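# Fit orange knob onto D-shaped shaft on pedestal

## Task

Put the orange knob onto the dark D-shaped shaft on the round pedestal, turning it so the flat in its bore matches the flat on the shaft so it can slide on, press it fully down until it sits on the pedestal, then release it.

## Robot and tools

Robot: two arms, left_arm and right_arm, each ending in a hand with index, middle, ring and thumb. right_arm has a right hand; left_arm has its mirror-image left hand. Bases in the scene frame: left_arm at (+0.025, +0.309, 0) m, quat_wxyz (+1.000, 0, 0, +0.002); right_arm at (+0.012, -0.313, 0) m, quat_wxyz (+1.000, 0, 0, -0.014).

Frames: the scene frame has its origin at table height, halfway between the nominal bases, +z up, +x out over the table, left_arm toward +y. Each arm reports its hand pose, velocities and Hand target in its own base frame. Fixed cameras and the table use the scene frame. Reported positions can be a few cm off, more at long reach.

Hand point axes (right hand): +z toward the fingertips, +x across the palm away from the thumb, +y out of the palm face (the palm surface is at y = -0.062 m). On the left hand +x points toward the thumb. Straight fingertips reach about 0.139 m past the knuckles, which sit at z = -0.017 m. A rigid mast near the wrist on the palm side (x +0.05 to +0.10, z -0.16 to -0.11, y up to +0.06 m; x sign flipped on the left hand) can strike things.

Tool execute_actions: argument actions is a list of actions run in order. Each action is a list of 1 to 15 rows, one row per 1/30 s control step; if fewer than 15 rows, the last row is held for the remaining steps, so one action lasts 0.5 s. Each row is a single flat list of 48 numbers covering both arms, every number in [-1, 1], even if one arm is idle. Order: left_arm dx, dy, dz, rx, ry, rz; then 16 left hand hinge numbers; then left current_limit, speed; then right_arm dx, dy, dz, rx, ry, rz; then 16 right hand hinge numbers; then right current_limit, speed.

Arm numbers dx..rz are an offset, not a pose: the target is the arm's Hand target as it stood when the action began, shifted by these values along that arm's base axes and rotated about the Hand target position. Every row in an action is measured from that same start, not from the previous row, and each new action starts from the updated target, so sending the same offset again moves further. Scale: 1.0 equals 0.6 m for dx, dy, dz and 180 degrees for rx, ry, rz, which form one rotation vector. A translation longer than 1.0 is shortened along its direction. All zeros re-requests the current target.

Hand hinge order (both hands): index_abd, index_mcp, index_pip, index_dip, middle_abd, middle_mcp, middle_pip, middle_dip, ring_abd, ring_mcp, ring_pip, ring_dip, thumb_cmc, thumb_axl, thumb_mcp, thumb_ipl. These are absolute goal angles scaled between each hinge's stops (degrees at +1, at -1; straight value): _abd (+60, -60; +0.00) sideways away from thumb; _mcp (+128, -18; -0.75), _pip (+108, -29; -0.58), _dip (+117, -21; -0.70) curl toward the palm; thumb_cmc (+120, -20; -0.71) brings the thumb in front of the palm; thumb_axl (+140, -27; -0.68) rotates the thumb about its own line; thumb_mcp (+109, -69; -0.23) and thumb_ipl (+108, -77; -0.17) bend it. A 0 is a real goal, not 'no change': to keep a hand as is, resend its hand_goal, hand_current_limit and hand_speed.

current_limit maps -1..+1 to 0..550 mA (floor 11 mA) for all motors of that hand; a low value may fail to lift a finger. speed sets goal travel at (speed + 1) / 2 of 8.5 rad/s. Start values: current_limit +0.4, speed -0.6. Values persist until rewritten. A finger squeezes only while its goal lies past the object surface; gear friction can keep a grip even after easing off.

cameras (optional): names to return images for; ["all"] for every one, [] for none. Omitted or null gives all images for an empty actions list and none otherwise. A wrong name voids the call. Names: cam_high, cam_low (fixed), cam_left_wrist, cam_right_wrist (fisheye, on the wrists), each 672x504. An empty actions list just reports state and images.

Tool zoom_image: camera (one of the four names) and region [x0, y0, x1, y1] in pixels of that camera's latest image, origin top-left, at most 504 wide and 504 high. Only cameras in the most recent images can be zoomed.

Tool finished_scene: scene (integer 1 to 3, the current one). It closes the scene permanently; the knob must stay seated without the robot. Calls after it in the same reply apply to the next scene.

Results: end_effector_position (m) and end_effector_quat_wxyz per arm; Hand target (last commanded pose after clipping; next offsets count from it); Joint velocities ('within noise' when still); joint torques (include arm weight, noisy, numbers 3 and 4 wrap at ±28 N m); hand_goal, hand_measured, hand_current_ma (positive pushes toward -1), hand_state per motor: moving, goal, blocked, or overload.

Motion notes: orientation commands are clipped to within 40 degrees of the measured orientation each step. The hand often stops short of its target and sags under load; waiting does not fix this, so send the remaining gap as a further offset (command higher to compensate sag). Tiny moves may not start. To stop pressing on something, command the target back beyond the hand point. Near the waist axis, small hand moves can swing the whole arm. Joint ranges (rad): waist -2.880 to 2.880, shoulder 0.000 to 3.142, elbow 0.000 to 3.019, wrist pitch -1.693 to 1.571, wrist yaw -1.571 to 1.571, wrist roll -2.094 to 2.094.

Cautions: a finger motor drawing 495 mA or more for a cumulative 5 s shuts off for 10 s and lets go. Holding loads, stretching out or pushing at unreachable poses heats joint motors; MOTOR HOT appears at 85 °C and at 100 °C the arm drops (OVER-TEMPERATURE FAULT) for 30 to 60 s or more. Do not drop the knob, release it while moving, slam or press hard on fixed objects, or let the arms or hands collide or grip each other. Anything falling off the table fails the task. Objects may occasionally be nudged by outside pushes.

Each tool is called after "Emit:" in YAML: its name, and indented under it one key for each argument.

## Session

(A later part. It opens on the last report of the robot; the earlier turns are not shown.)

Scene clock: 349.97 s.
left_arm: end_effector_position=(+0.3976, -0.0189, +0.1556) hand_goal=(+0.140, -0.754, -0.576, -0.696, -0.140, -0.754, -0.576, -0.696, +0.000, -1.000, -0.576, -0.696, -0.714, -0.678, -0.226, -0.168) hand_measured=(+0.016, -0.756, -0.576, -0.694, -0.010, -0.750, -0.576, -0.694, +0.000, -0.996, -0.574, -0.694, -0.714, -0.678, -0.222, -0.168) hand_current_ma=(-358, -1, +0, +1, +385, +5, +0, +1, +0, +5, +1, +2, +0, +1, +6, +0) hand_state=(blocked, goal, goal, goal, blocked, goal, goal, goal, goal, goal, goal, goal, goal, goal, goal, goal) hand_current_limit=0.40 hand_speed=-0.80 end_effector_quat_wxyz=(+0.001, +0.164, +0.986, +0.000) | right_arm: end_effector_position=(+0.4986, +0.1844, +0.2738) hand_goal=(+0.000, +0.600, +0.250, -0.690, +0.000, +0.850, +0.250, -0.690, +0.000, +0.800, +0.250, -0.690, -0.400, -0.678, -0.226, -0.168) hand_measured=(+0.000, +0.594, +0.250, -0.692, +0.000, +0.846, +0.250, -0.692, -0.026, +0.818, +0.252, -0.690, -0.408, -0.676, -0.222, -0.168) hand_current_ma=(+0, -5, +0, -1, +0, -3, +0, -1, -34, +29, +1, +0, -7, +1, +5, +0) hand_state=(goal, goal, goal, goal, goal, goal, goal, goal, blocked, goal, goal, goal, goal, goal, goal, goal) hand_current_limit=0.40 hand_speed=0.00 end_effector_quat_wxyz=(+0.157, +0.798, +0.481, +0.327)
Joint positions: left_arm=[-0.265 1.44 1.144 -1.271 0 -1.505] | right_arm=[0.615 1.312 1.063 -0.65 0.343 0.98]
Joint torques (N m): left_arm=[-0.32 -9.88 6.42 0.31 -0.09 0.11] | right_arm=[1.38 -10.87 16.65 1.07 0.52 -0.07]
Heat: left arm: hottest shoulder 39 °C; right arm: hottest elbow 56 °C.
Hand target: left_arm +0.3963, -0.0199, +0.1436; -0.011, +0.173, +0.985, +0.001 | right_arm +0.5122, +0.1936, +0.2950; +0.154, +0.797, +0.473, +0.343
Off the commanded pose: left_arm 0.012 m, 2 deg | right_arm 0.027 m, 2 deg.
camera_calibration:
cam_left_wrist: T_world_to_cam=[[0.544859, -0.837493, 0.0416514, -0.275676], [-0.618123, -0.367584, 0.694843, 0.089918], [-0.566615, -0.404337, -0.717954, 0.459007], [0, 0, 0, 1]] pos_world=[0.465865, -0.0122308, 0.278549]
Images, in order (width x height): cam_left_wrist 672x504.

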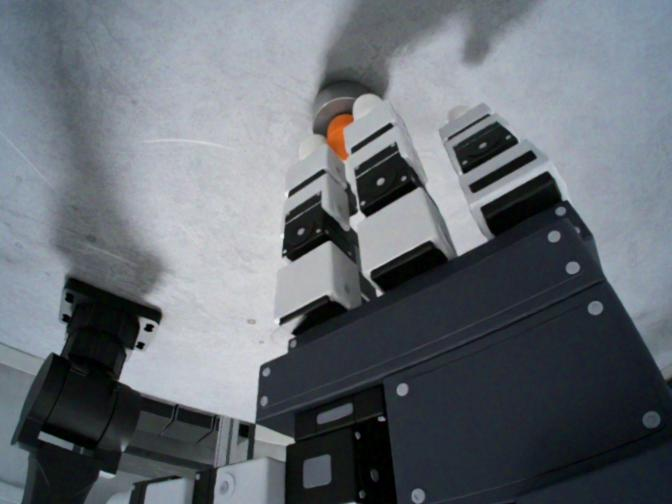

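Emit:
execute_actions:
  actions:
    - [[-0.001,0,-0.004,0,0.001,0,0.14,-0.754,-0.576,-0.696,-0.14,-0.754,-0.576,-0.696,0,-1,-0.576,-0.696,-0.714,-0.678,-0.226,-0.168,0.4,-0.8,0,0,0,0,0,0,0,0.6,0.25,-0.69,0,0.85,0.25,-0.69,0,0.8,0.25,-0.69,-0.4,-0.678,-0.226,-0.168,0.4,0]]

Emit:
execute_actions:
  actions:
    - [[0,0,-0.004,0,0,0,0.14,-0.754,-0.576,-0.696,-0.14,-0.754,-0.576,-0.696,0,-1,-0.576,-0.696,-0.714,-0.678,-0.226,-0.168,0.4,-0.8,0,0,0,0,0,0,0,0.6,0.25,-0.69,0,0.85,0.25,-0.69,0,0.8,0.25,-0.69,-0.4,-0.678,-0.226,-0.168,0.4,0]]
  cameras: ["cam_left_wrist"]

Emit:
zoom_image:
  camera: "cam_left_wrist"
  region: [290, 70, 410, 190]

Scene clock: 354.00 s.
left_arm: end_effector_position=(+0.3975, -0.0189, +0.1553) hand_goal=(+0.140, -0.754, -0.576, -0.696, -0.140, -0.754, -0.576, -0.696, +0.000, -1.000, -0.576, -0.696, -0.714, -0.678, -0.226, -0.168) hand_measured=(+0.016, -0.756, -0.576, -0.694, -0.010, -0.750, -0.576, -0.694, +0.000, -0.996, -0.574, -0.694, -0.714, -0.678, -0.222, -0.168) hand_current_ma=(-358, -1, +0, +1, +385, +5, +0, +1, +0, +5, +1, +2, +0, +1, +6, +0) hand_state=(blocked, goal, goal, goal, blocked, goal, goal, goal, goal, goal, goal, goal, goal, goal, goal, goal) hand_current_limit=0.40 hand_speed=-0.80 end_effector_quat_wxyz=(+0.001, +0.164, +0.986, +0.000) | right_arm: end_effector_position=(+0.4986, +0.1844, +0.2738) hand_goal=(+0.000, +0.600, +0.250, -0.690, +0.000, +0.850, +0.250, -0.690, +0.000, +0.800, +0.250, -0.690, -0.400, -0.678, -0.226, -0.168) hand_measured=(+0.000, +0.594, +0.250, -0.692, +0.000, +0.846, +0.250, -0.692, -0.026, +0.818, +0.252, -0.690, -0.408, -0.676, -0.222, -0.168) hand_current_ma=(+0, -5, +0, -1, +0, -3, +0, -1, -34, +29, +1, +0, -7, +1, +5, +0) hand_state=(goal, goal, goal, goal, goal, goal, goal, goal, blocked, goal, goal, goal, goal, goal, goal, goal) hand_current_limit=0.40 hand_speed=0.00 end_effector_quat_wxyz=(+0.157, +0.798, +0.481, +0.327)
Joint positions: left_arm=[-0.265 1.44 1.143 -1.271 0 -1.505] | right_arm=[0.615 1.312 1.063 -0.65 0.343 0.98]
Joint torques (N m): left_arm=[-0.32 -9.7 6.22 0.38 -0.05 0.11] | right_arm=[1.32 -10.81 16.66 1.09 0.51 -0.07]
Heat: left arm: hottest shoulder 38 °C; right arm: hottest elbow 56 °C.
Hand target: left_arm +0.3957, -0.0199, +0.1413; -0.013, +0.173, +0.985, +0.000 | right_arm +0.5122, +0.1936, +0.2950; +0.154, +0.797, +0.473, +0.343
Off the commanded pose: left_arm 0.014 m, 2 deg | right_arm 0.027 m, 2 deg.

Scene clock: 354.70 s.
left_arm: end_effector_position=(+0.3976, -0.0189, +0.1544) hand_goal=(+0.140, -0.754, -0.576, -0.696, -0.140, -0.754, -0.576, -0.696, +0.000, -1.000, -0.576, -0.696, -0.714, -0.678, -0.226, -0.168) hand_measured=(+0.018, -0.754, -0.576, -0.694, -0.012, -0.750, -0.576, -0.694, +0.000, -0.996, -0.574, -0.694, -0.714, -0.678, -0.222, -0.168) hand_current_ma=(-354, -1, +0, +1, +379, +5, +0, +1, +0, +5, +1, +2, +0, +1, +6, +0) hand_state=(blocked, goal, goal, goal, blocked, goal, goal, goal, goal, goal, goal, goal, goal, goal, goal, goal) hand_current_limit=0.40 hand_speed=-0.80 end_effector_quat_wxyz=(+0.002, +0.164, +0.986, +0.000) | right_arm: end_effector_position=(+0.4986, +0.1844, +0.2738) hand_goal=(+0.000, +0.600, +0.250, -0.690, +0.000, +0.850, +0.250, -0.690, +0.000, +0.800, +0.250, -0.690, -0.400, -0.678, -0.226, -0.168) hand_measured=(+0.000, +0.594, +0.250, -0.692, +0.000, +0.846, +0.250, -0.692, -0.026, +0.818, +0.252, -0.690, -0.408, -0.676, -0.222, -0.168) hand_current_ma=(+0, -5, +0, -1, +0, -3, +0, -1, -34, +29, +1, +0, -7, +1, +5, +0) hand_state=(goal, goal, goal, goal, goal, goal, goal, goal, blocked, goal, goal, goal, goal, goal, goal, goal) hand_current_limit=0.40 hand_speed=0.00 end_effector_quat_wxyz=(+0.157, +0.798, +0.481, +0.327)
Joint positions: left_arm=[-0.265 1.44 1.14 -1.267 0 -1.505] | right_arm=[0.615 1.312 1.063 -0.65 0.343 0.98]
Joint torques (N m): left_arm=[-0.32 -9.58 6.08 0.5 -0.05 0.11] | right_arm=[1.38 -10.87 16.66 1.09 0.51 -0.07]
Heat: left arm: hottest shoulder 38 °C; right arm: hottest elbow 56 °C.
Hand target: left_arm +0.3957, -0.0199, +0.1389; -0.013, +0.173, +0.985, +0.000 | right_arm +0.5122, +0.1936, +0.2950; +0.154, +0.797, +0.473, +0.343
Off the commanded pose: left_arm 0.016 m, 2 deg | right_arm 0.027 m, 2 deg.
camera_calibration:
cam_left_wrist: T_world_to_cam=[[0.544489, -0.837688, 0.0425561, -0.275515], [-0.619075, -0.367124, 0.694238, 0.0912799], [-0.565932, -0.40435, -0.718486, 0.457903], [0, 0, 0, 1]] pos_world=[0.465666, -0.0121316, 0.277352]
Images, in order (width x height): cam_left_wrist 672x504.

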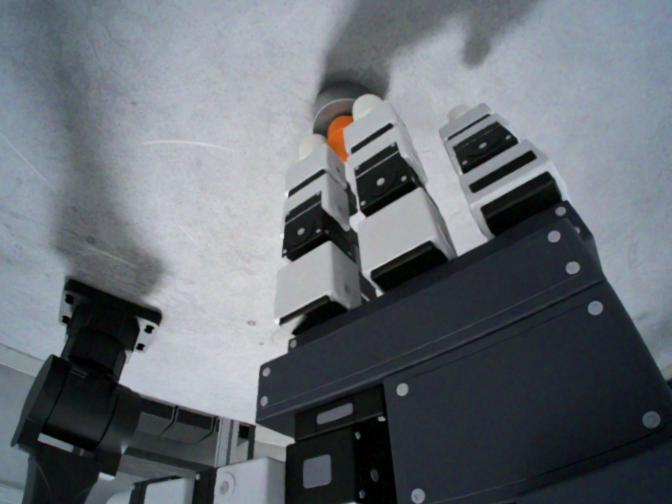

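Scaled by 4.200 from the camera's 672x504 image, which has a finer 960x720 frame.

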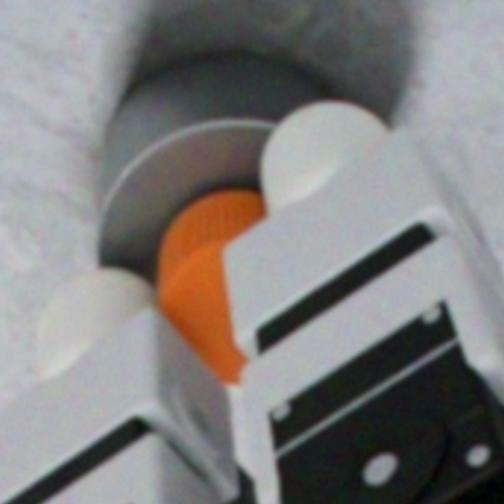

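Emit:
execute_actions:
  actions:
    - [[-0.0063,0.0015,-0.002,0,0,0.0167,0.14,-0.754,-0.576,-0.696,-0.14,-0.754,-0.576,-0.696,0,-1,-0.576,-0.696,-0.714,-0.678,-0.226,-0.168,0.4,-0.8,0,0,0,0,0,0,0,0.6,0.25,-0.69,0,0.85,0.25,-0.69,0,0.8,0.25,-0.69,-0.4,-0.678,-0.226,-0.168,0.4,0]]

Emit:
execute_actions:
  actions:
    - [[0.0084,-0.002,0,0,0,-0.0222,0.14,-0.754,-0.576,-0.696,-0.14,-0.754,-0.576,-0.696,0,-1,-0.576,-0.696,-0.714,-0.678,-0.226,-0.168,0.4,-0.8,0,0,0,0,0,0,0,0.6,0.25,-0.69,0,0.85,0.25,-0.69,0,0.8,0.25,-0.69,-0.4,-0.678,-0.226,-0.168,0.4,0]]
  cameras: ["cam_left_wrist"]

Emit:
zoom_image:
  camera: "cam_left_wrist"
  region: [290, 70, 410, 190]

Scene clock: 362.00 s.
left_arm: end_effector_position=(+0.3960, -0.0188, +0.1543) hand_goal=(+0.140, -0.754, -0.576, -0.696, -0.140, -0.754, -0.576, -0.696, +0.000, -1.000, -0.576, -0.696, -0.714, -0.678, -0.226, -0.168) hand_measured=(+0.018, -0.752, -0.576, -0.694, -0.012, -0.752, -0.576, -0.694, +0.000, -0.996, -0.574, -0.694, -0.714, -0.678, -0.222, -0.168) hand_current_ma=(-354, +1, +0, +1, +379, +3, +0, +1, +0, +5, +1, +2, +0, +1, +6, +0) hand_state=(blocked, goal, goal, goal, blocked, goal, goal, goal, goal, goal, goal, goal, goal, goal, goal, goal) hand_current_limit=0.40 hand_speed=-0.80 end_effector_quat_wxyz=(+0.002, +0.155, +0.988, +0.000) | right_arm: end_effector_position=(+0.4986, +0.1844, +0.2738) hand_goal=(+0.000, +0.600, +0.250, -0.690, +0.000, +0.850, +0.250, -0.690, +0.000, +0.800, +0.250, -0.690, -0.400, -0.678, -0.226, -0.168) hand_measured=(+0.000, +0.594, +0.250, -0.692, +0.000, +0.846, +0.250, -0.692, -0.026, +0.818, +0.252, -0.690, -0.408, -0.676, -0.222, -0.168) hand_current_ma=(+0, -5, +0, -1, +0, -3, +0, -1, -34, +29, +1, +0, -7, +1, +5, +0) hand_state=(goal, goal, goal, goal, goal, goal, goal, goal, blocked, goal, goal, goal, goal, goal, goal, goal) hand_current_limit=0.40 hand_speed=0.00 end_effector_quat_wxyz=(+0.157, +0.798, +0.481, +0.327)
Joint positions: left_arm=[-0.265 1.44 1.14 -1.266 0 -1.525] | right_arm=[0.615 1.312 1.063 -0.65 0.343 0.98]
Joint torques (N m): left_arm=[-0.15 -9.35 6.05 0.59 -0.02 -0.23] | right_arm=[1.38 -10.81 16.66 1.07 0.52 -0.07]
Heat: left arm: hottest shoulder 38 °C; right arm: hottest elbow 56 °C.
Hand target: left_arm +0.3920, -0.0190, +0.1377; -0.012, +0.147, +0.989, +0.000 | right_arm +0.5122, +0.1936, +0.2950; +0.154, +0.797, +0.473, +0.343
Off the commanded pose: left_arm 0.017 m, 2 deg | right_arm 0.027 m, 2 deg.

Scene clock: 362.70 s.
left_arm: end_effector_position=(+0.3989, -0.0190, +0.1542) hand_goal=(+0.140, -0.754, -0.576, -0.696, -0.140, -0.754, -0.576, -0.696, +0.000, -1.000, -0.576, -0.696, -0.714, -0.678, -0.226, -0.168) hand_measured=(+0.018, -0.756, -0.576, -0.696, -0.012, -0.750, -0.576, -0.694, +0.000, -0.996, -0.574, -0.694, -0.714, -0.678, -0.222, -0.168) hand_current_ma=(-354, -1, +0, +1, +375, +5, +0, +1, +0, +5, +1, +2, +0, +1, +6, +0) hand_state=(blocked, goal, goal, goal, blocked, goal, goal, goal, goal, goal, goal, goal, goal, goal, goal, goal) hand_current_limit=0.40 hand_speed=-0.80 end_effector_quat_wxyz=(+0.002, +0.172, +0.985, +0.000) | right_arm: end_effector_position=(+0.4986, +0.1844, +0.2738) hand_goal=(+0.000, +0.600, +0.250, -0.690, +0.000, +0.850, +0.250, -0.690, +0.000, +0.800, +0.250, -0.690, -0.400, -0.678, -0.226, -0.168) hand_measured=(+0.000, +0.594, +0.250, -0.692, +0.000, +0.846, +0.250, -0.692, -0.026, +0.818, +0.252, -0.690, -0.408, -0.676, -0.222, -0.168) hand_current_ma=(+0, -5, +0, -1, +0, -3, +0, -1, -34, +29, +1, +0, -7, +1, +5, +0) hand_state=(goal, goal, goal, goal, goal, goal, goal, goal, blocked, goal, goal, goal, goal, goal, goal, goal) hand_current_limit=0.40 hand_speed=0.00 end_effector_quat_wxyz=(+0.157, +0.798, +0.481, +0.327)
Joint positions: left_arm=[-0.265 1.44 1.14 -1.266 0 -1.49] | right_arm=[0.615 1.312 1.063 -0.65 0.343 0.98]
Joint torques (N m): left_arm=[-0.26 -9.47 5.9 0.61 -0.07 0.11] | right_arm=[1.32 -10.87 16.66 1.09 0.51 -0.07]
Heat: left arm: hottest shoulder 38 °C; right arm: hottest elbow 56 °C.
Hand target: left_arm +0.3971, -0.0202, +0.1377; -0.012, +0.182, +0.983, +0.000 | right_arm +0.5122, +0.1936, +0.2950; +0.154, +0.797, +0.473, +0.343
Off the commanded pose: left_arm 0.017 m, 2 deg | right_arm 0.027 m, 2 deg.
camera_calibration:
cam_left_wrist: T_world_to_cam=[[0.531972, -0.845683, 0.0427318, -0.271539], [-0.624697, -0.357894, 0.694022, 0.0946181], [-0.571629, -0.395894, -0.718685, 0.461003], [0, 0, 0, 1]] pos_world=[0.467081, -0.0132639, 0.277252]
Images, in order (width x height): cam_left_wrist 672x504.

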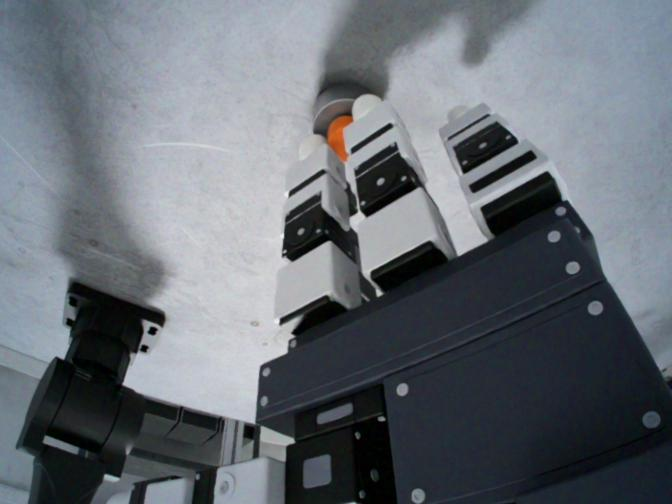

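Scaled by 4.200 from the camera's 672x504 image, which has a finer 960x720 frame.

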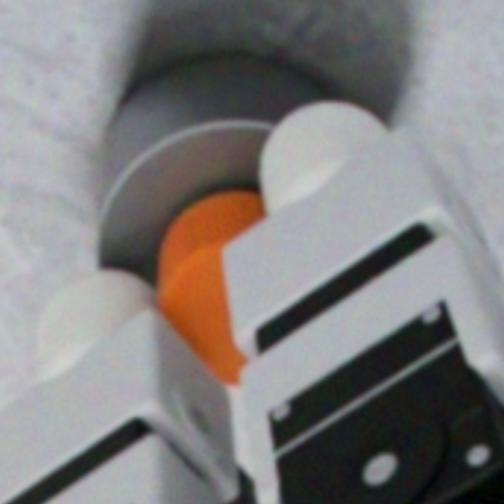

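Emit:
execute_actions:
  actions:
    - [[0,0,0.014,0,0,0,0.14,-0.754,-0.576,-0.696,-0.14,-0.754,-0.576,-0.696,0,-1,-0.576,-0.696,-0.714,-0.678,-0.226,-0.168,0.4,-0.8,0,0,0,0,0,0,0,0.6,0.25,-0.69,0,0.85,0.25,-0.69,0,0.8,0.25,-0.69,-0.4,-0.678,-0.226,-0.168,0.4,0]]
    - [[0,0,0,0,0,0,0.0,-0.754,-0.576,-0.696,-0.0,-0.754,-0.576,-0.696,0,-1,-0.576,-0.696,-0.714,-0.678,-0.226,-0.168,0.4,-0.9,0,0,0,0,0,0,0,0.6,0.25,-0.69,0,0.85,0.25,-0.69,0,0.8,0.25,-0.69,-0.4,-0.678,-0.226,-0.168,0.4,0]]
    - [[0,0,0,0,0,0,-0.12,-0.754,-0.576,-0.696,0.12,-0.754,-0.576,-0.696,0,-1,-0.576,-0.696,-0.714,-0.678,-0.226,-0.168,0.4,-0.9,0,0,0,0,0,0,0,0.6,0.25,-0.69,0,0.85,0.25,-0.69,0,0.8,0.25,-0.69,-0.4,-0.678,-0.226,-0.168,0.4,0]]
  cameras: ["cam_left_wrist"]

Emit:
zoom_image:
  camera: "cam_left_wrist"
  region: [290, 70, 410, 190]

Scene clock: 368.17 s.
left_arm: end_effector_position=(+0.3973, -0.0186, +0.1533) hand_goal=(-0.120, -0.754, -0.576, -0.696, +0.120, -0.754, -0.576, -0.696, +0.000, -1.000, -0.576, -0.696, -0.714, -0.678, -0.226, -0.168) hand_measured=(-0.114, -0.754, -0.576, -0.696, +0.116, -0.750, -0.576, -0.694, +0.000, -0.996, -0.574, -0.694, -0.714, -0.678, -0.222, -0.168) hand_current_ma=(+5, -1, +0, +1, -4, +5, +0, +1, +0, +5, +1, +2, +0, +1, +6, +0) hand_state=(goal, goal, goal, goal, goal, goal, goal, goal, goal, goal, goal, goal, goal, goal, goal, goal) hand_current_limit=0.40 hand_speed=-0.90 end_effector_quat_wxyz=(-0.003, +0.173, +0.985, +0.000) | right_arm: end_effector_position=(+0.4986, +0.1844, +0.2738) hand_goal=(+0.000, +0.600, +0.250, -0.690, +0.000, +0.850, +0.250, -0.690, +0.000, +0.800, +0.250, -0.690, -0.400, -0.678, -0.226, -0.168) hand_measured=(+0.000, +0.594, +0.250, -0.692, +0.000, +0.846, +0.250, -0.692, -0.026, +0.818, +0.252, -0.690, -0.408, -0.676, -0.222, -0.168) hand_current_ma=(+0, -5, +0, -1, +0, -3, +0, -1, -34, +29, +1, +0, -7, +1, +5, +0) hand_state=(goal, goal, goal, goal, goal, goal, goal, goal, blocked, goal, goal, goal, goal, goal, goal, goal) hand_current_limit=0.40 hand_speed=0.00 end_effector_quat_wxyz=(+0.157, +0.798, +0.481, +0.327)
Joint positions: left_arm=[-0.265 1.442 1.139 -1.273 0.001 -1.489] | right_arm=[0.615 1.312 1.063 -0.65 0.343 0.98]
Joint torques (N m): left_arm=[-0.32 -10.23 7.05 -0.09 -0.08 0.11] | right_arm=[1.38 -10.81 16.66 1.09 0.52 -0.07]
Heat: left arm: hottest shoulder 38 °C; right arm: hottest elbow 56 °C.
Hand target: left_arm +0.3970, -0.0202, +0.1461; -0.012, +0.182, +0.983, +0.000 | right_arm +0.5122, +0.1936, +0.2950; +0.154, +0.797, +0.473, +0.343
Off the commanded pose: left_arm 0.007 m, 2 deg | right_arm 0.027 m, 2 deg.
camera_calibration:
cam_left_wrist: T_world_to_cam=[[0.531052, -0.846571, 0.0360701, -0.269011], [-0.618747, -0.358352, 0.699097, 0.0912394], [-0.578909, -0.393575, -0.714116, 0.461852], [0, 0, 0, 1]] pos_world=[0.466683, -0.0132673, 0.275734]
Images, in order (width x height): cam_left_wrist 672x504.

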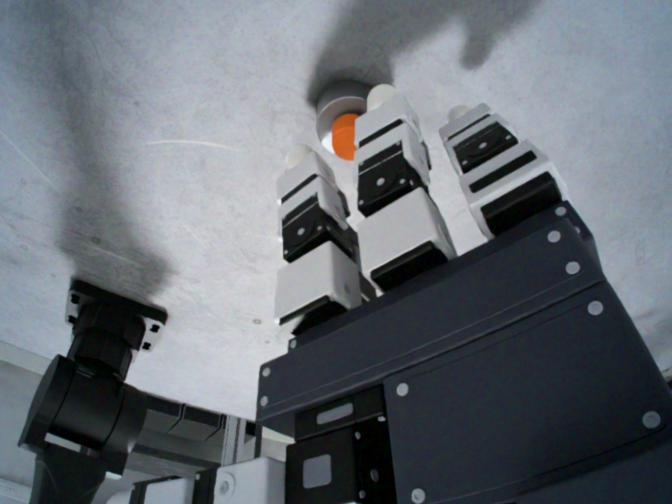

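Scaled by 4.200 from the camera's 672x504 image, which has a finer 960x720 frame.

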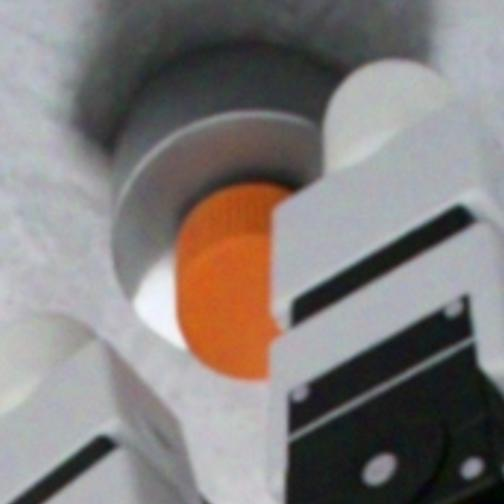

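Emit:
execute_actions:
  actions:
    - [[0,0,0.07,0,0,0,-0.12,-0.754,-0.576,-0.696,0.12,-0.754,-0.576,-0.696,0,-1,-0.576,-0.696,-0.714,-0.678,-0.226,-0.168,0.4,-0.9,0,0,0,0,0,0,0,0.6,0.25,-0.69,0,0.85,0.25,-0.69,0,0.8,0.25,-0.69,-0.4,-0.678,-0.226,-0.168,0.4,0]]
    - [[0,0,0.03,0,0,0,-0.12,-0.754,-0.576,-0.696,0.12,-0.754,-0.576,-0.696,0,-1,-0.576,-0.696,-0.714,-0.678,-0.226,-0.168,0.4,-0.9,0,0,0,0,0,0,0,0.6,0.25,-0.69,0,0.85,0.25,-0.69,0,0.8,0.25,-0.69,-0.4,-0.678,-0.226,-0.168,0.4,0]]
  cameras: ["cam_left_wrist", "cam_low"]

Emit:
zoom_image:
  camera: "cam_left_wrist"
  region: [290, 50, 410, 170]

Emit:
zoom_image:
  camera: "cam_low"
  region: [415, 240, 475, 290]

Scene clock: 371.70 s.
left_arm: end_effector_position=(+0.3844, -0.0150, +0.1898) hand_goal=(-0.120, -0.754, -0.576, -0.696, +0.120, -0.754, -0.576, -0.696, +0.000, -1.000, -0.576, -0.696, -0.714, -0.678, -0.226, -0.168) hand_measured=(-0.116, -0.754, -0.576, -0.696, +0.124, -0.748, -0.572, -0.694, +0.000, -0.996, -0.574, -0.694, -0.714, -0.678, -0.222, -0.168) hand_current_ma=(+3, +0, +0, +1, +3, +7, +3, +1, +0, +5, +1, +2, +0, +1, +7, +1) hand_state=(goal, goal, goal, goal, goal, goal, goal, goal, goal, goal, goal, goal, goal, goal, goal, goal) hand_current_limit=0.40 hand_speed=-0.90 end_effector_quat_wxyz=(-0.030, +0.173, +0.984, +0.003) | right_arm: end_effector_position=(+0.4986, +0.1844, +0.2738) hand_goal=(+0.000, +0.600, +0.250, -0.690, +0.000, +0.850, +0.250, -0.690, +0.000, +0.800, +0.250, -0.690, -0.400, -0.678, -0.226, -0.168) hand_measured=(+0.000, +0.594, +0.250, -0.692, +0.000, +0.846, +0.250, -0.692, -0.026, +0.818, +0.252, -0.690, -0.408, -0.676, -0.222, -0.168) hand_current_ma=(+0, -5, +0, -1, +0, -3, +0, -1, -34, +29, +1, +0, -7, +1, +5, +0) hand_state=(goal, goal, goal, goal, goal, goal, goal, goal, blocked, goal, goal, goal, goal, goal, goal, goal) hand_current_limit=0.40 hand_speed=0.00 end_effector_quat_wxyz=(+0.157, +0.798, +0.481, +0.327)
Joint positions: left_arm=[-0.265 1.419 1.21 -1.422 0 -1.488] | right_arm=[0.615 1.312 1.063 -0.65 0.343 0.98]
Joint torques (N m): left_arm=[-0.38 -11.28 10.76 -0.65 -0.09 0.11] | right_arm=[1.32 -10.81 16.66 1.09 0.51 -0.07]
Heat: left arm: hottest shoulder 38 °C; right arm: hottest elbow 56 °C.
Hand target: left_arm +0.3970, -0.0202, +0.2062; -0.012, +0.182, +0.983, +0.001 | right_arm +0.5122, +0.1936, +0.2950; +0.154, +0.797, +0.473, +0.343
Off the commanded pose: left_arm 0.021 m, 2 deg | right_arm 0.027 m, 2 deg.
camera_calibration:
cam_left_wrist: T_world_to_cam=[[0.531231, -0.847213, -0.00483721, -0.252688], [-0.581071, -0.368494, 0.72565, 0.0393587], [-0.616563, -0.382677, -0.688047, 0.49156], [0, 0, 0, 1]] pos_world=[0.460183, -0.0114687, 0.308433]
Images, in order (width x height): cam_low 672x504, cam_left_wrist 672x504.

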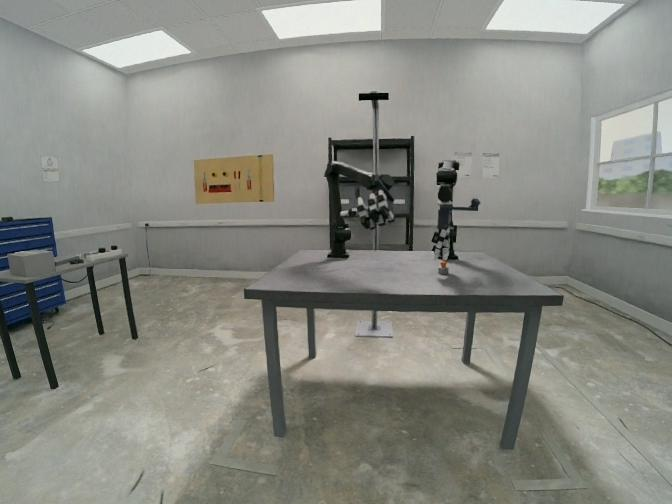

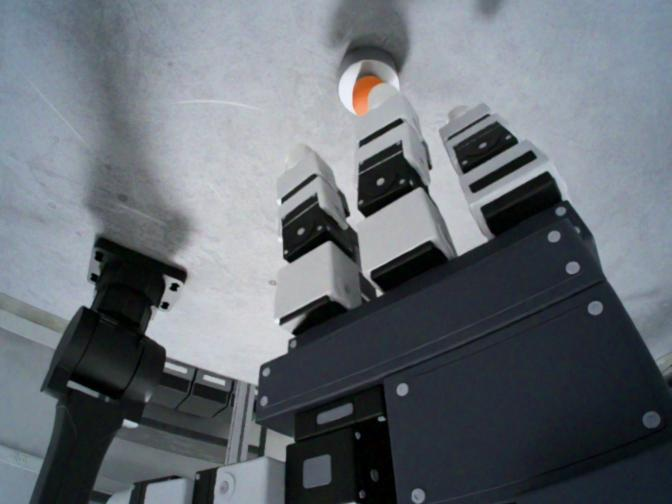

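Scaled by 4.200 from the camera's 672x504 image, which has a finer 960x720 frame.

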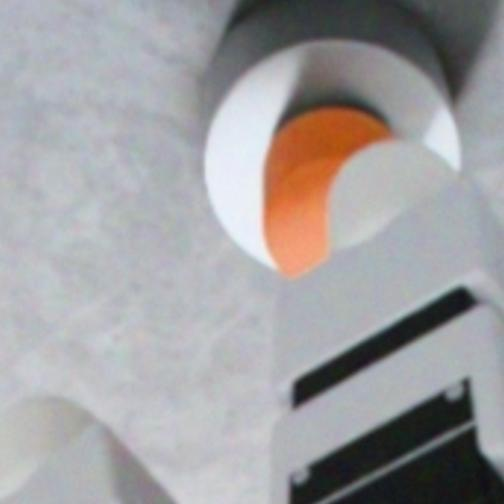

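Scaled by 8.400 from the camera's 672x504 image, which has a finer 960x720 frame.

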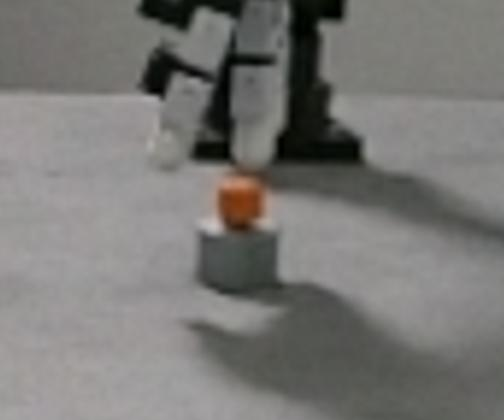

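Emit:
execute_actions:
  actions:
    - [[-0.05,0.1,0.05,0,0,0,-0.12,-0.754,-0.576,-0.696,0.12,-0.754,-0.576,-0.696,0,-1,-0.576,-0.696,-0.714,-0.678,-0.226,-0.168,0.4,-0.9,0,0,0,0,0,0,0,0.6,0.25,-0.69,0,0.85,0.25,-0.69,0,0.8,0.25,-0.69,-0.4,-0.678,-0.226,-0.168,0.4,0]]
    - [[-0.1,0.1,0.05,0,0,0,-0.12,-0.754,-0.576,-0.696,0.12,-0.754,-0.576,-0.696,0,-1,-0.576,-0.696,-0.714,-0.678,-0.226,-0.168,0.4,-0.9,0,0,0,0,0,0,0,0.6,0.25,-0.69,0,0.85,0.25,-0.69,0,0.8,0.25,-0.69,-0.4,-0.678,-0.226,-0.168,0.4,0]]
  cameras: ["cam_high", "cam_low"]

Emit:
zoom_image:
  camera: "cam_high"
  region: [370, 340, 430, 400]

Emit:
zoom_image:
  camera: "cam_low"
  region: [425, 250, 465, 290]

Scene clock: 377.63 s.
left_arm: end_effector_position=(+0.3022, +0.1021, +0.2622) hand_goal=(-0.120, -0.754, -0.576, -0.696, +0.120, -0.754, -0.576, -0.696, +0.000, -1.000, -0.576, -0.696, -0.714, -0.678, -0.226, -0.168) hand_measured=(-0.118, -0.752, -0.576, -0.696, +0.122, -0.752, -0.574, -0.694, +0.002, -0.996, -0.574, -0.694, -0.716, -0.678, -0.222, -0.168) hand_current_ma=(+2, +1, +0, +1, +1, +1, +2, +1, +1, +4, +1, +2, -1, +1, +7, +1) hand_state=(goal, goal, goal, goal, goal, goal, goal, goal, goal, goal, goal, goal, goal, goal, goal, goal) hand_current_limit=0.40 hand_speed=-0.90 end_effector_quat_wxyz=(-0.014, +0.171, +0.985, +0.002) | right_arm: end_effector_position=(+0.4986, +0.1844, +0.2738) hand_goal=(+0.000, +0.600, +0.250, -0.690, +0.000, +0.850, +0.250, -0.690, +0.000, +0.800, +0.250, -0.690, -0.400, -0.678, -0.226, -0.168) hand_measured=(+0.000, +0.594, +0.250, -0.692, +0.000, +0.846, +0.250, -0.692, -0.026, +0.818, +0.252, -0.690, -0.408, -0.676, -0.222, -0.168) hand_current_ma=(+0, -5, +0, -1, +0, -3, +0, -1, -34, +29, +1, +0, -7, +1, +5, +0) hand_state=(goal, goal, goal, goal, goal, goal, goal, goal, blocked, goal, goal, goal, goal, goal, goal, goal) hand_current_limit=0.40 hand_speed=0.00 end_effector_quat_wxyz=(+0.157, +0.798, +0.481, +0.327)
Joint positions: left_arm=[0.045 1.125 1.145 -1.617 -0.01 -1.181] | right_arm=[0.615 1.312 1.063 -0.65 0.343 0.98]
Joint torques (N m): left_arm=[-0.5 -6.24 8.92 -0.4 -0.01 0.11] | right_arm=[1.32 -10.81 16.66 1.09 0.51 -0.07]
Heat: left arm: hottest elbow 39 °C; right arm: hottest elbow 56 °C.
Hand target: left_arm +0.3070, +0.0998, +0.2662; -0.012, +0.182, +0.983, +0.000 | right_arm +0.5122, +0.1936, +0.2950; +0.154, +0.797, +0.473, +0.343
Off the commanded pose: left_arm 0.007 m, 1 deg | right_arm 0.027 m, 2 deg.
Images, in order (width x height): cam_high 672x504, cam_low 672x504.

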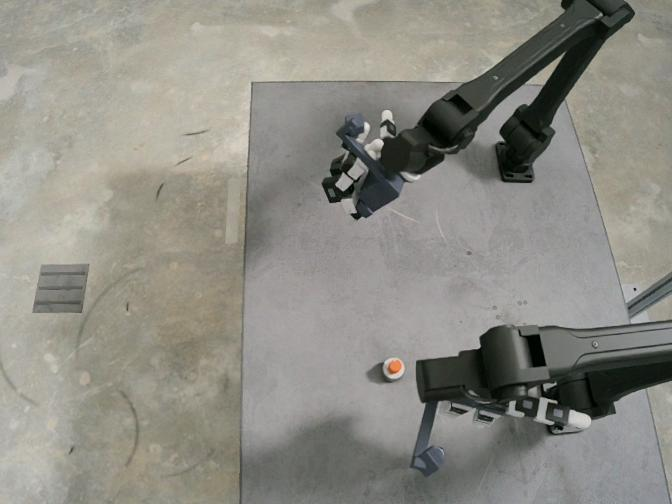

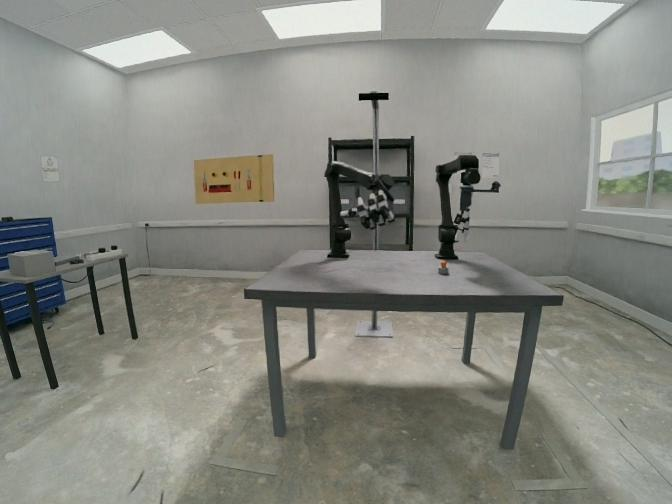

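Scaled by 8.400 from the camera's 672x504 image, which has a finer 960x720 frame.

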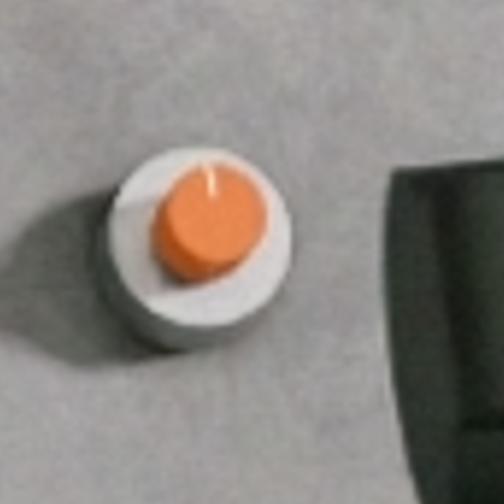

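Scaled by 12.600 from the camera's 672x504 image, which has a finer 960x720 frame.

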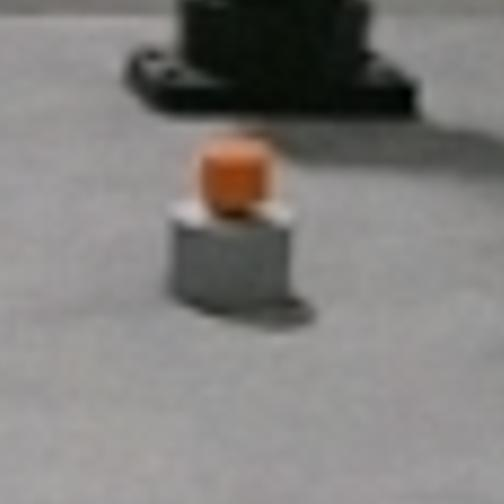

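Emit:
execute_actions:
  actions:
    - [[0.1,-0.11,-0.02,0,-0.0075,0,0,-0.754,-0.576,-0.696,0.12,-0.754,-0.576,-0.696,0,-1,-0.576,-0.696,-0.714,-0.678,-0.226,-0.168,0.4,-0.7,0,0,0,0,0,0,0,0.6,0.25,-0.69,0,0.85,0.25,-0.69,0,0.8,0.25,-0.69,-0.4,-0.678,-0.226,-0.168,0.4,0]]
    - [[0.095,-0.109,-0.04,0,0,0,0,-0.754,-0.576,-0.696,0.12,-0.754,-0.576,-0.696,0,-1,-0.576,-0.696,-0.714,-0.678,-0.226,-0.168,0.4,-0.7,0,0,0,0,0,0,0,0.6,0.25,-0.69,0,0.85,0.25,-0.69,0,0.8,0.25,-0.69,-0.4,-0.678,-0.226,-0.168,0.4,0]]
  cameras: ["cam_left_wrist"]

Emit:
zoom_image:
  camera: "cam_left_wrist"
  region: [250, 50, 410, 170]

Scene clock: 387.47 s.
left_arm: end_effector_position=(+0.4157, -0.0306, +0.2145) hand_goal=(+0.000, -0.754, -0.576, -0.696, +0.120, -0.754, -0.576, -0.696, +0.000, -1.000, -0.576, -0.696, -0.714, -0.678, -0.226, -0.168) hand_measured=(-0.002, -0.752, -0.576, -0.696, +0.118, -0.752, -0.574, -0.694, +0.000, -0.996, -0.574, -0.694, -0.712, -0.678, -0.222, -0.168) hand_current_ma=(-1, +1, +0, +1, -1, +1, +2, +1, +0, +5, +1, +2, +1, +1, +7, +1) hand_state=(goal, goal, goal, goal, goal, goal, goal, goal, goal, goal, goal, goal, goal, goal, goal, goal) hand_current_limit=0.40 hand_speed=-0.70 end_effector_quat_wxyz=(-0.020, +0.191, +0.981, +0.003) | right_arm: end_effector_position=(+0.4986, +0.1844, +0.2738) hand_goal=(+0.000, +0.600, +0.250, -0.690, +0.000, +0.850, +0.250, -0.690, +0.000, +0.800, +0.250, -0.690, -0.400, -0.678, -0.226, -0.168) hand_measured=(+0.000, +0.594, +0.250, -0.692, +0.000, +0.846, +0.250, -0.692, -0.026, +0.818, +0.252, -0.690, -0.408, -0.676, -0.222, -0.168) hand_current_ma=(+0, -5, +0, -1, +0, -3, +0, -1, -34, +29, +1, +0, -7, +1, +5, +0) hand_state=(goal, goal, goal, goal, goal, goal, goal, goal, blocked, goal, goal, goal, goal, goal, goal, goal) hand_current_limit=0.40 hand_speed=0.00 end_effector_quat_wxyz=(+0.157, +0.798, +0.481, +0.327)
Joint positions: left_arm=[-0.283 1.475 1.337 -1.472 -0.002 -1.47] | right_arm=[0.615 1.312 1.063 -0.65 0.343 0.98]
Joint torques (N m): left_arm=[0.15 -12.75 10.32 -0.31 -0.2 -0.23] | right_arm=[1.32 -10.81 16.65 1.09 0.51 -0.07]
Heat: left arm: hottest elbow 39 °C; right arm: hottest elbow 56 °C.
Hand target: left_arm +0.4240, -0.0316, +0.2301; -0.001, +0.182, +0.983, +0.003 | right_arm +0.5122, +0.1936, +0.2950; +0.154, +0.797, +0.473, +0.343
Off the commanded pose: left_arm 0.018 m, 2 deg | right_arm 0.027 m, 2 deg.
camera_calibration:
cam_left_wrist: T_world_to_cam=[[0.500024, -0.865968, 0.00865902, -0.273021], [-0.608402, -0.344151, 0.715127, 0.0482451], [-0.616298, -0.362849, -0.69894, 0.524667], [0, 0, 0, 1]] pos_world=[0.48922, -0.029449, 0.334573]
Images, in order (width x height): cam_left_wrist 672x504.

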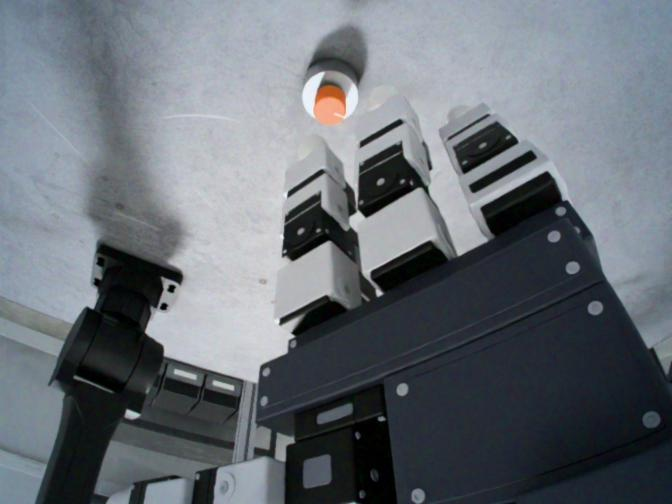

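Scaled by 3.150 from the camera's 672x504 image, which has a finer 960x720 frame.

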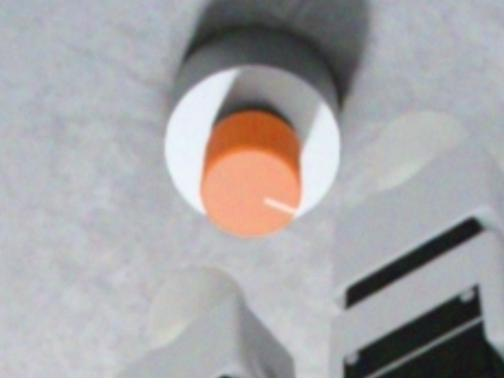

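Emit:
execute_actions:
  actions:
    - [[0.014,-0.003,-0.05,0,-0.01,0,0,-0.754,-0.576,-0.696,0.12,-0.754,-0.576,-0.696,0,-1,-0.576,-0.696,-0.714,-0.678,-0.226,-0.168,0.4,-0.7,0,0,0,0,0,0,0,0.6,0.25,-0.69,0,0.85,0.25,-0.69,0,0.8,0.25,-0.69,-0.4,-0.678,-0.226,-0.168,0.4,0]]
  cameras: ["cam_left_wrist"]

Emit:
zoom_image:
  camera: "cam_left_wrist"
  region: [250, 50, 410, 170]

Scene clock: 392.37 s.
left_arm: end_effector_position=(+0.4320, -0.0341, +0.2062) hand_goal=(+0.000, -0.754, -0.576, -0.696, +0.120, -0.754, -0.576, -0.696, +0.000, -1.000, -0.576, -0.696, -0.714, -0.678, -0.226, -0.168) hand_measured=(-0.002, -0.752, -0.576, -0.696, +0.118, -0.752, -0.574, -0.694, +0.000, -0.996, -0.574, -0.694, -0.712, -0.678, -0.222, -0.168) hand_current_ma=(-1, +1, +0, +1, -1, +1, +2, +1, +0, +5, +1, +2, +1, +1, +6, +1) hand_state=(goal, goal, goal, goal, goal, goal, goal, goal, goal, goal, goal, goal, goal, goal, goal, goal) hand_current_limit=0.40 hand_speed=-0.70 end_effector_quat_wxyz=(+0.017, +0.189, +0.982, +0.003) | right_arm: end_effector_position=(+0.4986, +0.1844, +0.2738) hand_goal=(+0.000, +0.600, +0.250, -0.690, +0.000, +0.850, +0.250, -0.690, +0.000, +0.800, +0.250, -0.690, -0.400, -0.678, -0.226, -0.168) hand_measured=(+0.000, +0.594, +0.250, -0.692, +0.000, +0.846, +0.250, -0.692, -0.026, +0.818, +0.252, -0.690, -0.408, -0.676, -0.222, -0.168) hand_current_ma=(+0, -5, +0, -1, +0, -3, +0, -1, -34, +29, +1, +0, -7, +1, +5, +0) hand_state=(goal, goal, goal, goal, goal, goal, goal, goal, blocked, goal, goal, goal, goal, goal, goal, goal) hand_current_limit=0.40 hand_speed=0.00 end_effector_quat_wxyz=(+0.157, +0.798, +0.481, +0.327)
Joint positions: left_arm=[-0.283 1.475 1.316 -1.378 -0.01 -1.473] | right_arm=[0.615 1.312 1.063 -0.65 0.343 0.98]
Joint torques (N m): left_arm=[-0.03 -11.75 7.31 0.49 -0.27 -0.22] | right_arm=[1.38 -10.81 16.68 1.09 0.51 -0.07]
Heat: left arm: hottest elbow 40 °C; right arm: hottest elbow 56 °C.
Hand target: left_arm +0.4324, -0.0335, +0.2000; +0.015, +0.182, +0.983, +0.005 | right_arm +0.5122, +0.1936, +0.2950; +0.154, +0.797, +0.473, +0.343
Off the commanded pose: left_arm 0.006 m, 1 deg | right_arm 0.027 m, 2 deg.
camera_calibration:
cam_left_wrist: T_world_to_cam=[[0.499932, -0.864199, 0.0568242, -0.293927], [-0.658026, -0.336365, 0.673692, 0.0931346], [-0.56309, -0.374192, -0.736824, 0.512149], [0, 0, 0, 1]] pos_world=[0.496614, -0.0310425, 0.331322]
Images, in order (width x height): cam_left_wrist 672x504.

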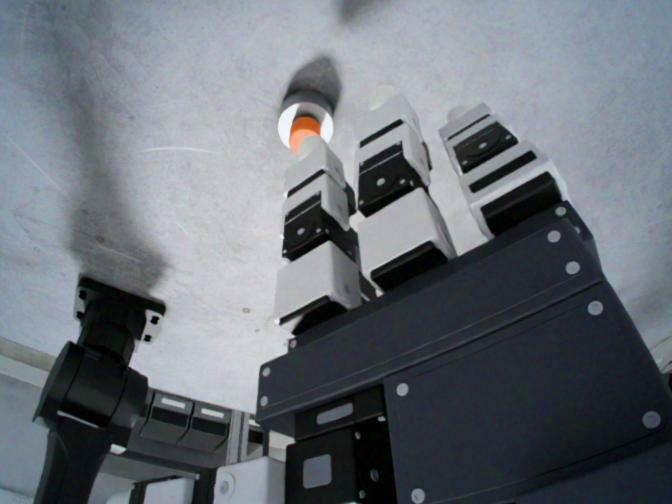

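Scaled by 3.150 from the camera's 672x504 image, which has a finer 960x720 frame.

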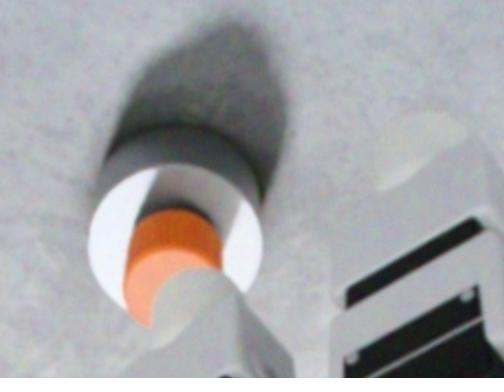

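Emit:
execute_actions:
  actions:
    - [[-0.0155,0.002,-0.03,0,0.010,0,0,-0.754,-0.576,-0.696,0.12,-0.754,-0.576,-0.696,0,-1,-0.576,-0.696,-0.714,-0.678,-0.226,-0.168,0.4,-0.7,0,0,0,0,0,0,0,0.6,0.25,-0.69,0,0.85,0.25,-0.69,0,0.8,0.25,-0.69,-0.4,-0.678,-0.226,-0.168,0.4,0]]

Scene clock: 395.60 s.
left_arm: end_effector_position=(+0.4216, -0.0312, +0.1868) hand_goal=(+0.000, -0.754, -0.576, -0.696, +0.120, -0.754, -0.576, -0.696, +0.000, -1.000, -0.576, -0.696, -0.714, -0.678, -0.226, -0.168) hand_measured=(-0.002, -0.752, -0.576, -0.696, +0.118, -0.752, -0.574, -0.694, +0.000, -0.996, -0.574, -0.694, -0.712, -0.678, -0.222, -0.168) hand_current_ma=(-1, +1, +0, +1, -1, +1, +2, +1, +0, +5, +1, +2, +1, +1, +6, +1) hand_state=(goal, goal, goal, goal, goal, goal, goal, goal, goal, goal, goal, goal, goal, goal, goal, goal) hand_current_limit=0.40 hand_speed=-0.70 end_effector_quat_wxyz=(-0.001, +0.189, +0.982, +0.004) | right_arm: end_effector_position=(+0.4986, +0.1844, +0.2738) hand_goal=(+0.000, +0.600, +0.250, -0.690, +0.000, +0.850, +0.250, -0.690, +0.000, +0.800, +0.250, -0.690, -0.400, -0.678, -0.226, -0.168) hand_measured=(+0.000, +0.594, +0.250, -0.692, +0.000, +0.846, +0.250, -0.692, -0.026, +0.818, +0.252, -0.690, -0.408, -0.676, -0.222, -0.168) hand_current_ma=(+0, -5, +0, -1, +0, -3, +0, -1, -34, +29, +1, +0, -7, +1, +5, +0) hand_state=(goal, goal, goal, goal, goal, goal, goal, goal, blocked, goal, goal, goal, goal, goal, goal, goal) hand_current_limit=0.40 hand_speed=0.00 end_effector_quat_wxyz=(+0.157, +0.798, +0.481, +0.327)
Joint positions: left_arm=[-0.283 1.479 1.268 -1.361 -0.009 -1.473] | right_arm=[0.615 1.312 1.063 -0.65 0.343 0.98]
Joint torques (N m): left_arm=[-0.09 -11.46 7.62 0.39 0.03 -0.21] | right_arm=[1.38 -10.87 16.66 1.09 0.51 -0.07]
Heat: left arm: hottest elbow 40 °C; right arm: hottest elbow 56 °C.
Hand target: left_arm +0.4231, -0.0323, +0.1821; -0.001, +0.182, +0.983, +0.003 | right_arm +0.5122, +0.1936, +0.2950; +0.154, +0.797, +0.473, +0.343
Off the commanded pose: left_arm 0.005 m, 1 deg | right_arm 0.027 m, 2 deg.

Emit:
execute_actions:
  actions:
    - [[0.002,-0.003,-0.018,-0.002,0,0,0,-0.754,-0.576,-0.696,0.12,-0.754,-0.576,-0.696,0,-1,-0.576,-0.696,-0.714,-0.678,-0.226,-0.168,0.4,-0.7,0,0,0,0,0,0,0,0.6,0.25,-0.69,0,0.85,0.25,-0.69,0,0.8,0.25,-0.69,-0.4,-0.678,-0.226,-0.168,0.4,0]]
  cameras: ["cam_left_wrist"]

Emit:
zoom_image:
  camera: "cam_left_wrist"
  region: [250, 50, 410, 170]

Scene clock: 398.13 s.
left_arm: end_effector_position=(+0.4243, -0.0331, +0.1795) hand_goal=(+0.000, -0.754, -0.576, -0.696, +0.120, -0.754, -0.576, -0.696, +0.000, -1.000, -0.576, -0.696, -0.714, -0.678, -0.226, -0.168) hand_measured=(-0.002, -0.752, -0.576, -0.696, +0.118, -0.752, -0.574, -0.694, +0.000, -0.996, -0.574, -0.694, -0.712, -0.678, -0.222, -0.168) hand_current_ma=(-1, +1, +0, +1, -1, +1, +2, +1, +0, +5, +1, +2, +1, +1, +6, +1) hand_state=(goal, goal, goal, goal, goal, goal, goal, goal, goal, goal, goal, goal, goal, goal, goal, goal) hand_current_limit=0.40 hand_speed=-0.70 end_effector_quat_wxyz=(+0.005, +0.189, +0.982, +0.001) | right_arm: end_effector_position=(+0.4986, +0.1844, +0.2738) hand_goal=(+0.000, +0.600, +0.250, -0.690, +0.000, +0.850, +0.250, -0.690, +0.000, +0.800, +0.250, -0.690, -0.400, -0.678, -0.226, -0.168) hand_measured=(+0.000, +0.594, +0.250, -0.692, +0.000, +0.846, +0.250, -0.692, -0.026, +0.818, +0.252, -0.690, -0.408, -0.676, -0.222, -0.168) hand_current_ma=(+0, -5, +0, -1, +0, -3, +0, -1, -34, +29, +1, +0, -7, +1, +5, +0) hand_state=(goal, goal, goal, goal, goal, goal, goal, goal, blocked, goal, goal, goal, goal, goal, goal, goal) hand_current_limit=0.40 hand_speed=0.00 end_effector_quat_wxyz=(+0.157, +0.798, +0.481, +0.327)
Joint positions: left_arm=[-0.283 1.484 1.255 -1.333 -0.003 -1.474] | right_arm=[0.615 1.312 1.063 -0.65 0.343 0.98]
Joint torques (N m): left_arm=[0.03 -11.16 7.2 0.43 0.03 -0.22] | right_arm=[1.38 -10.87 16.66 1.07 0.51 -0.07]
Heat: left arm: hottest elbow 40 °C; right arm: hottest elbow 56 °C.
Hand target: left_arm +0.4243, -0.0341, +0.1713; +0.000, +0.182, +0.983, -0.001 | right_arm +0.5122, +0.1936, +0.2950; +0.154, +0.797, +0.473, +0.343
Off the commanded pose: left_arm 0.008 m, 1 deg | right_arm 0.027 m, 2 deg.
camera_calibration:
cam_left_wrist: T_world_to_cam=[[0.501778, -0.863884, 0.0438636, -0.286124], [-0.64048, -0.336977, 0.690095, 0.0959282], [-0.581381, -0.374368, -0.722388, 0.493661], [0, 0, 0, 1]] pos_world=[0.492016, -0.0300411, 0.302966]
Images, in order (width x height): cam_left_wrist 672x504.

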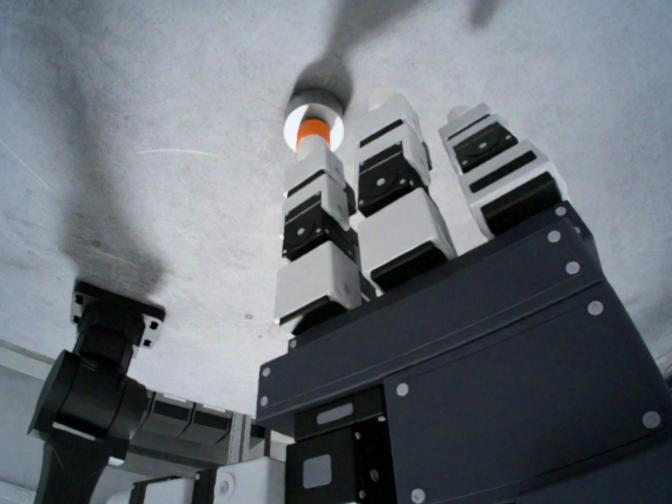

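Scaled by 3.150 from the camera's 672x504 image, which has a finer 960x720 frame.

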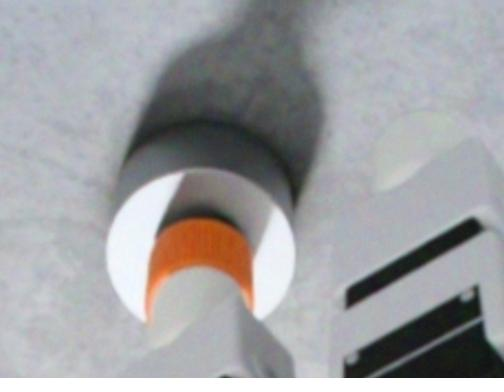

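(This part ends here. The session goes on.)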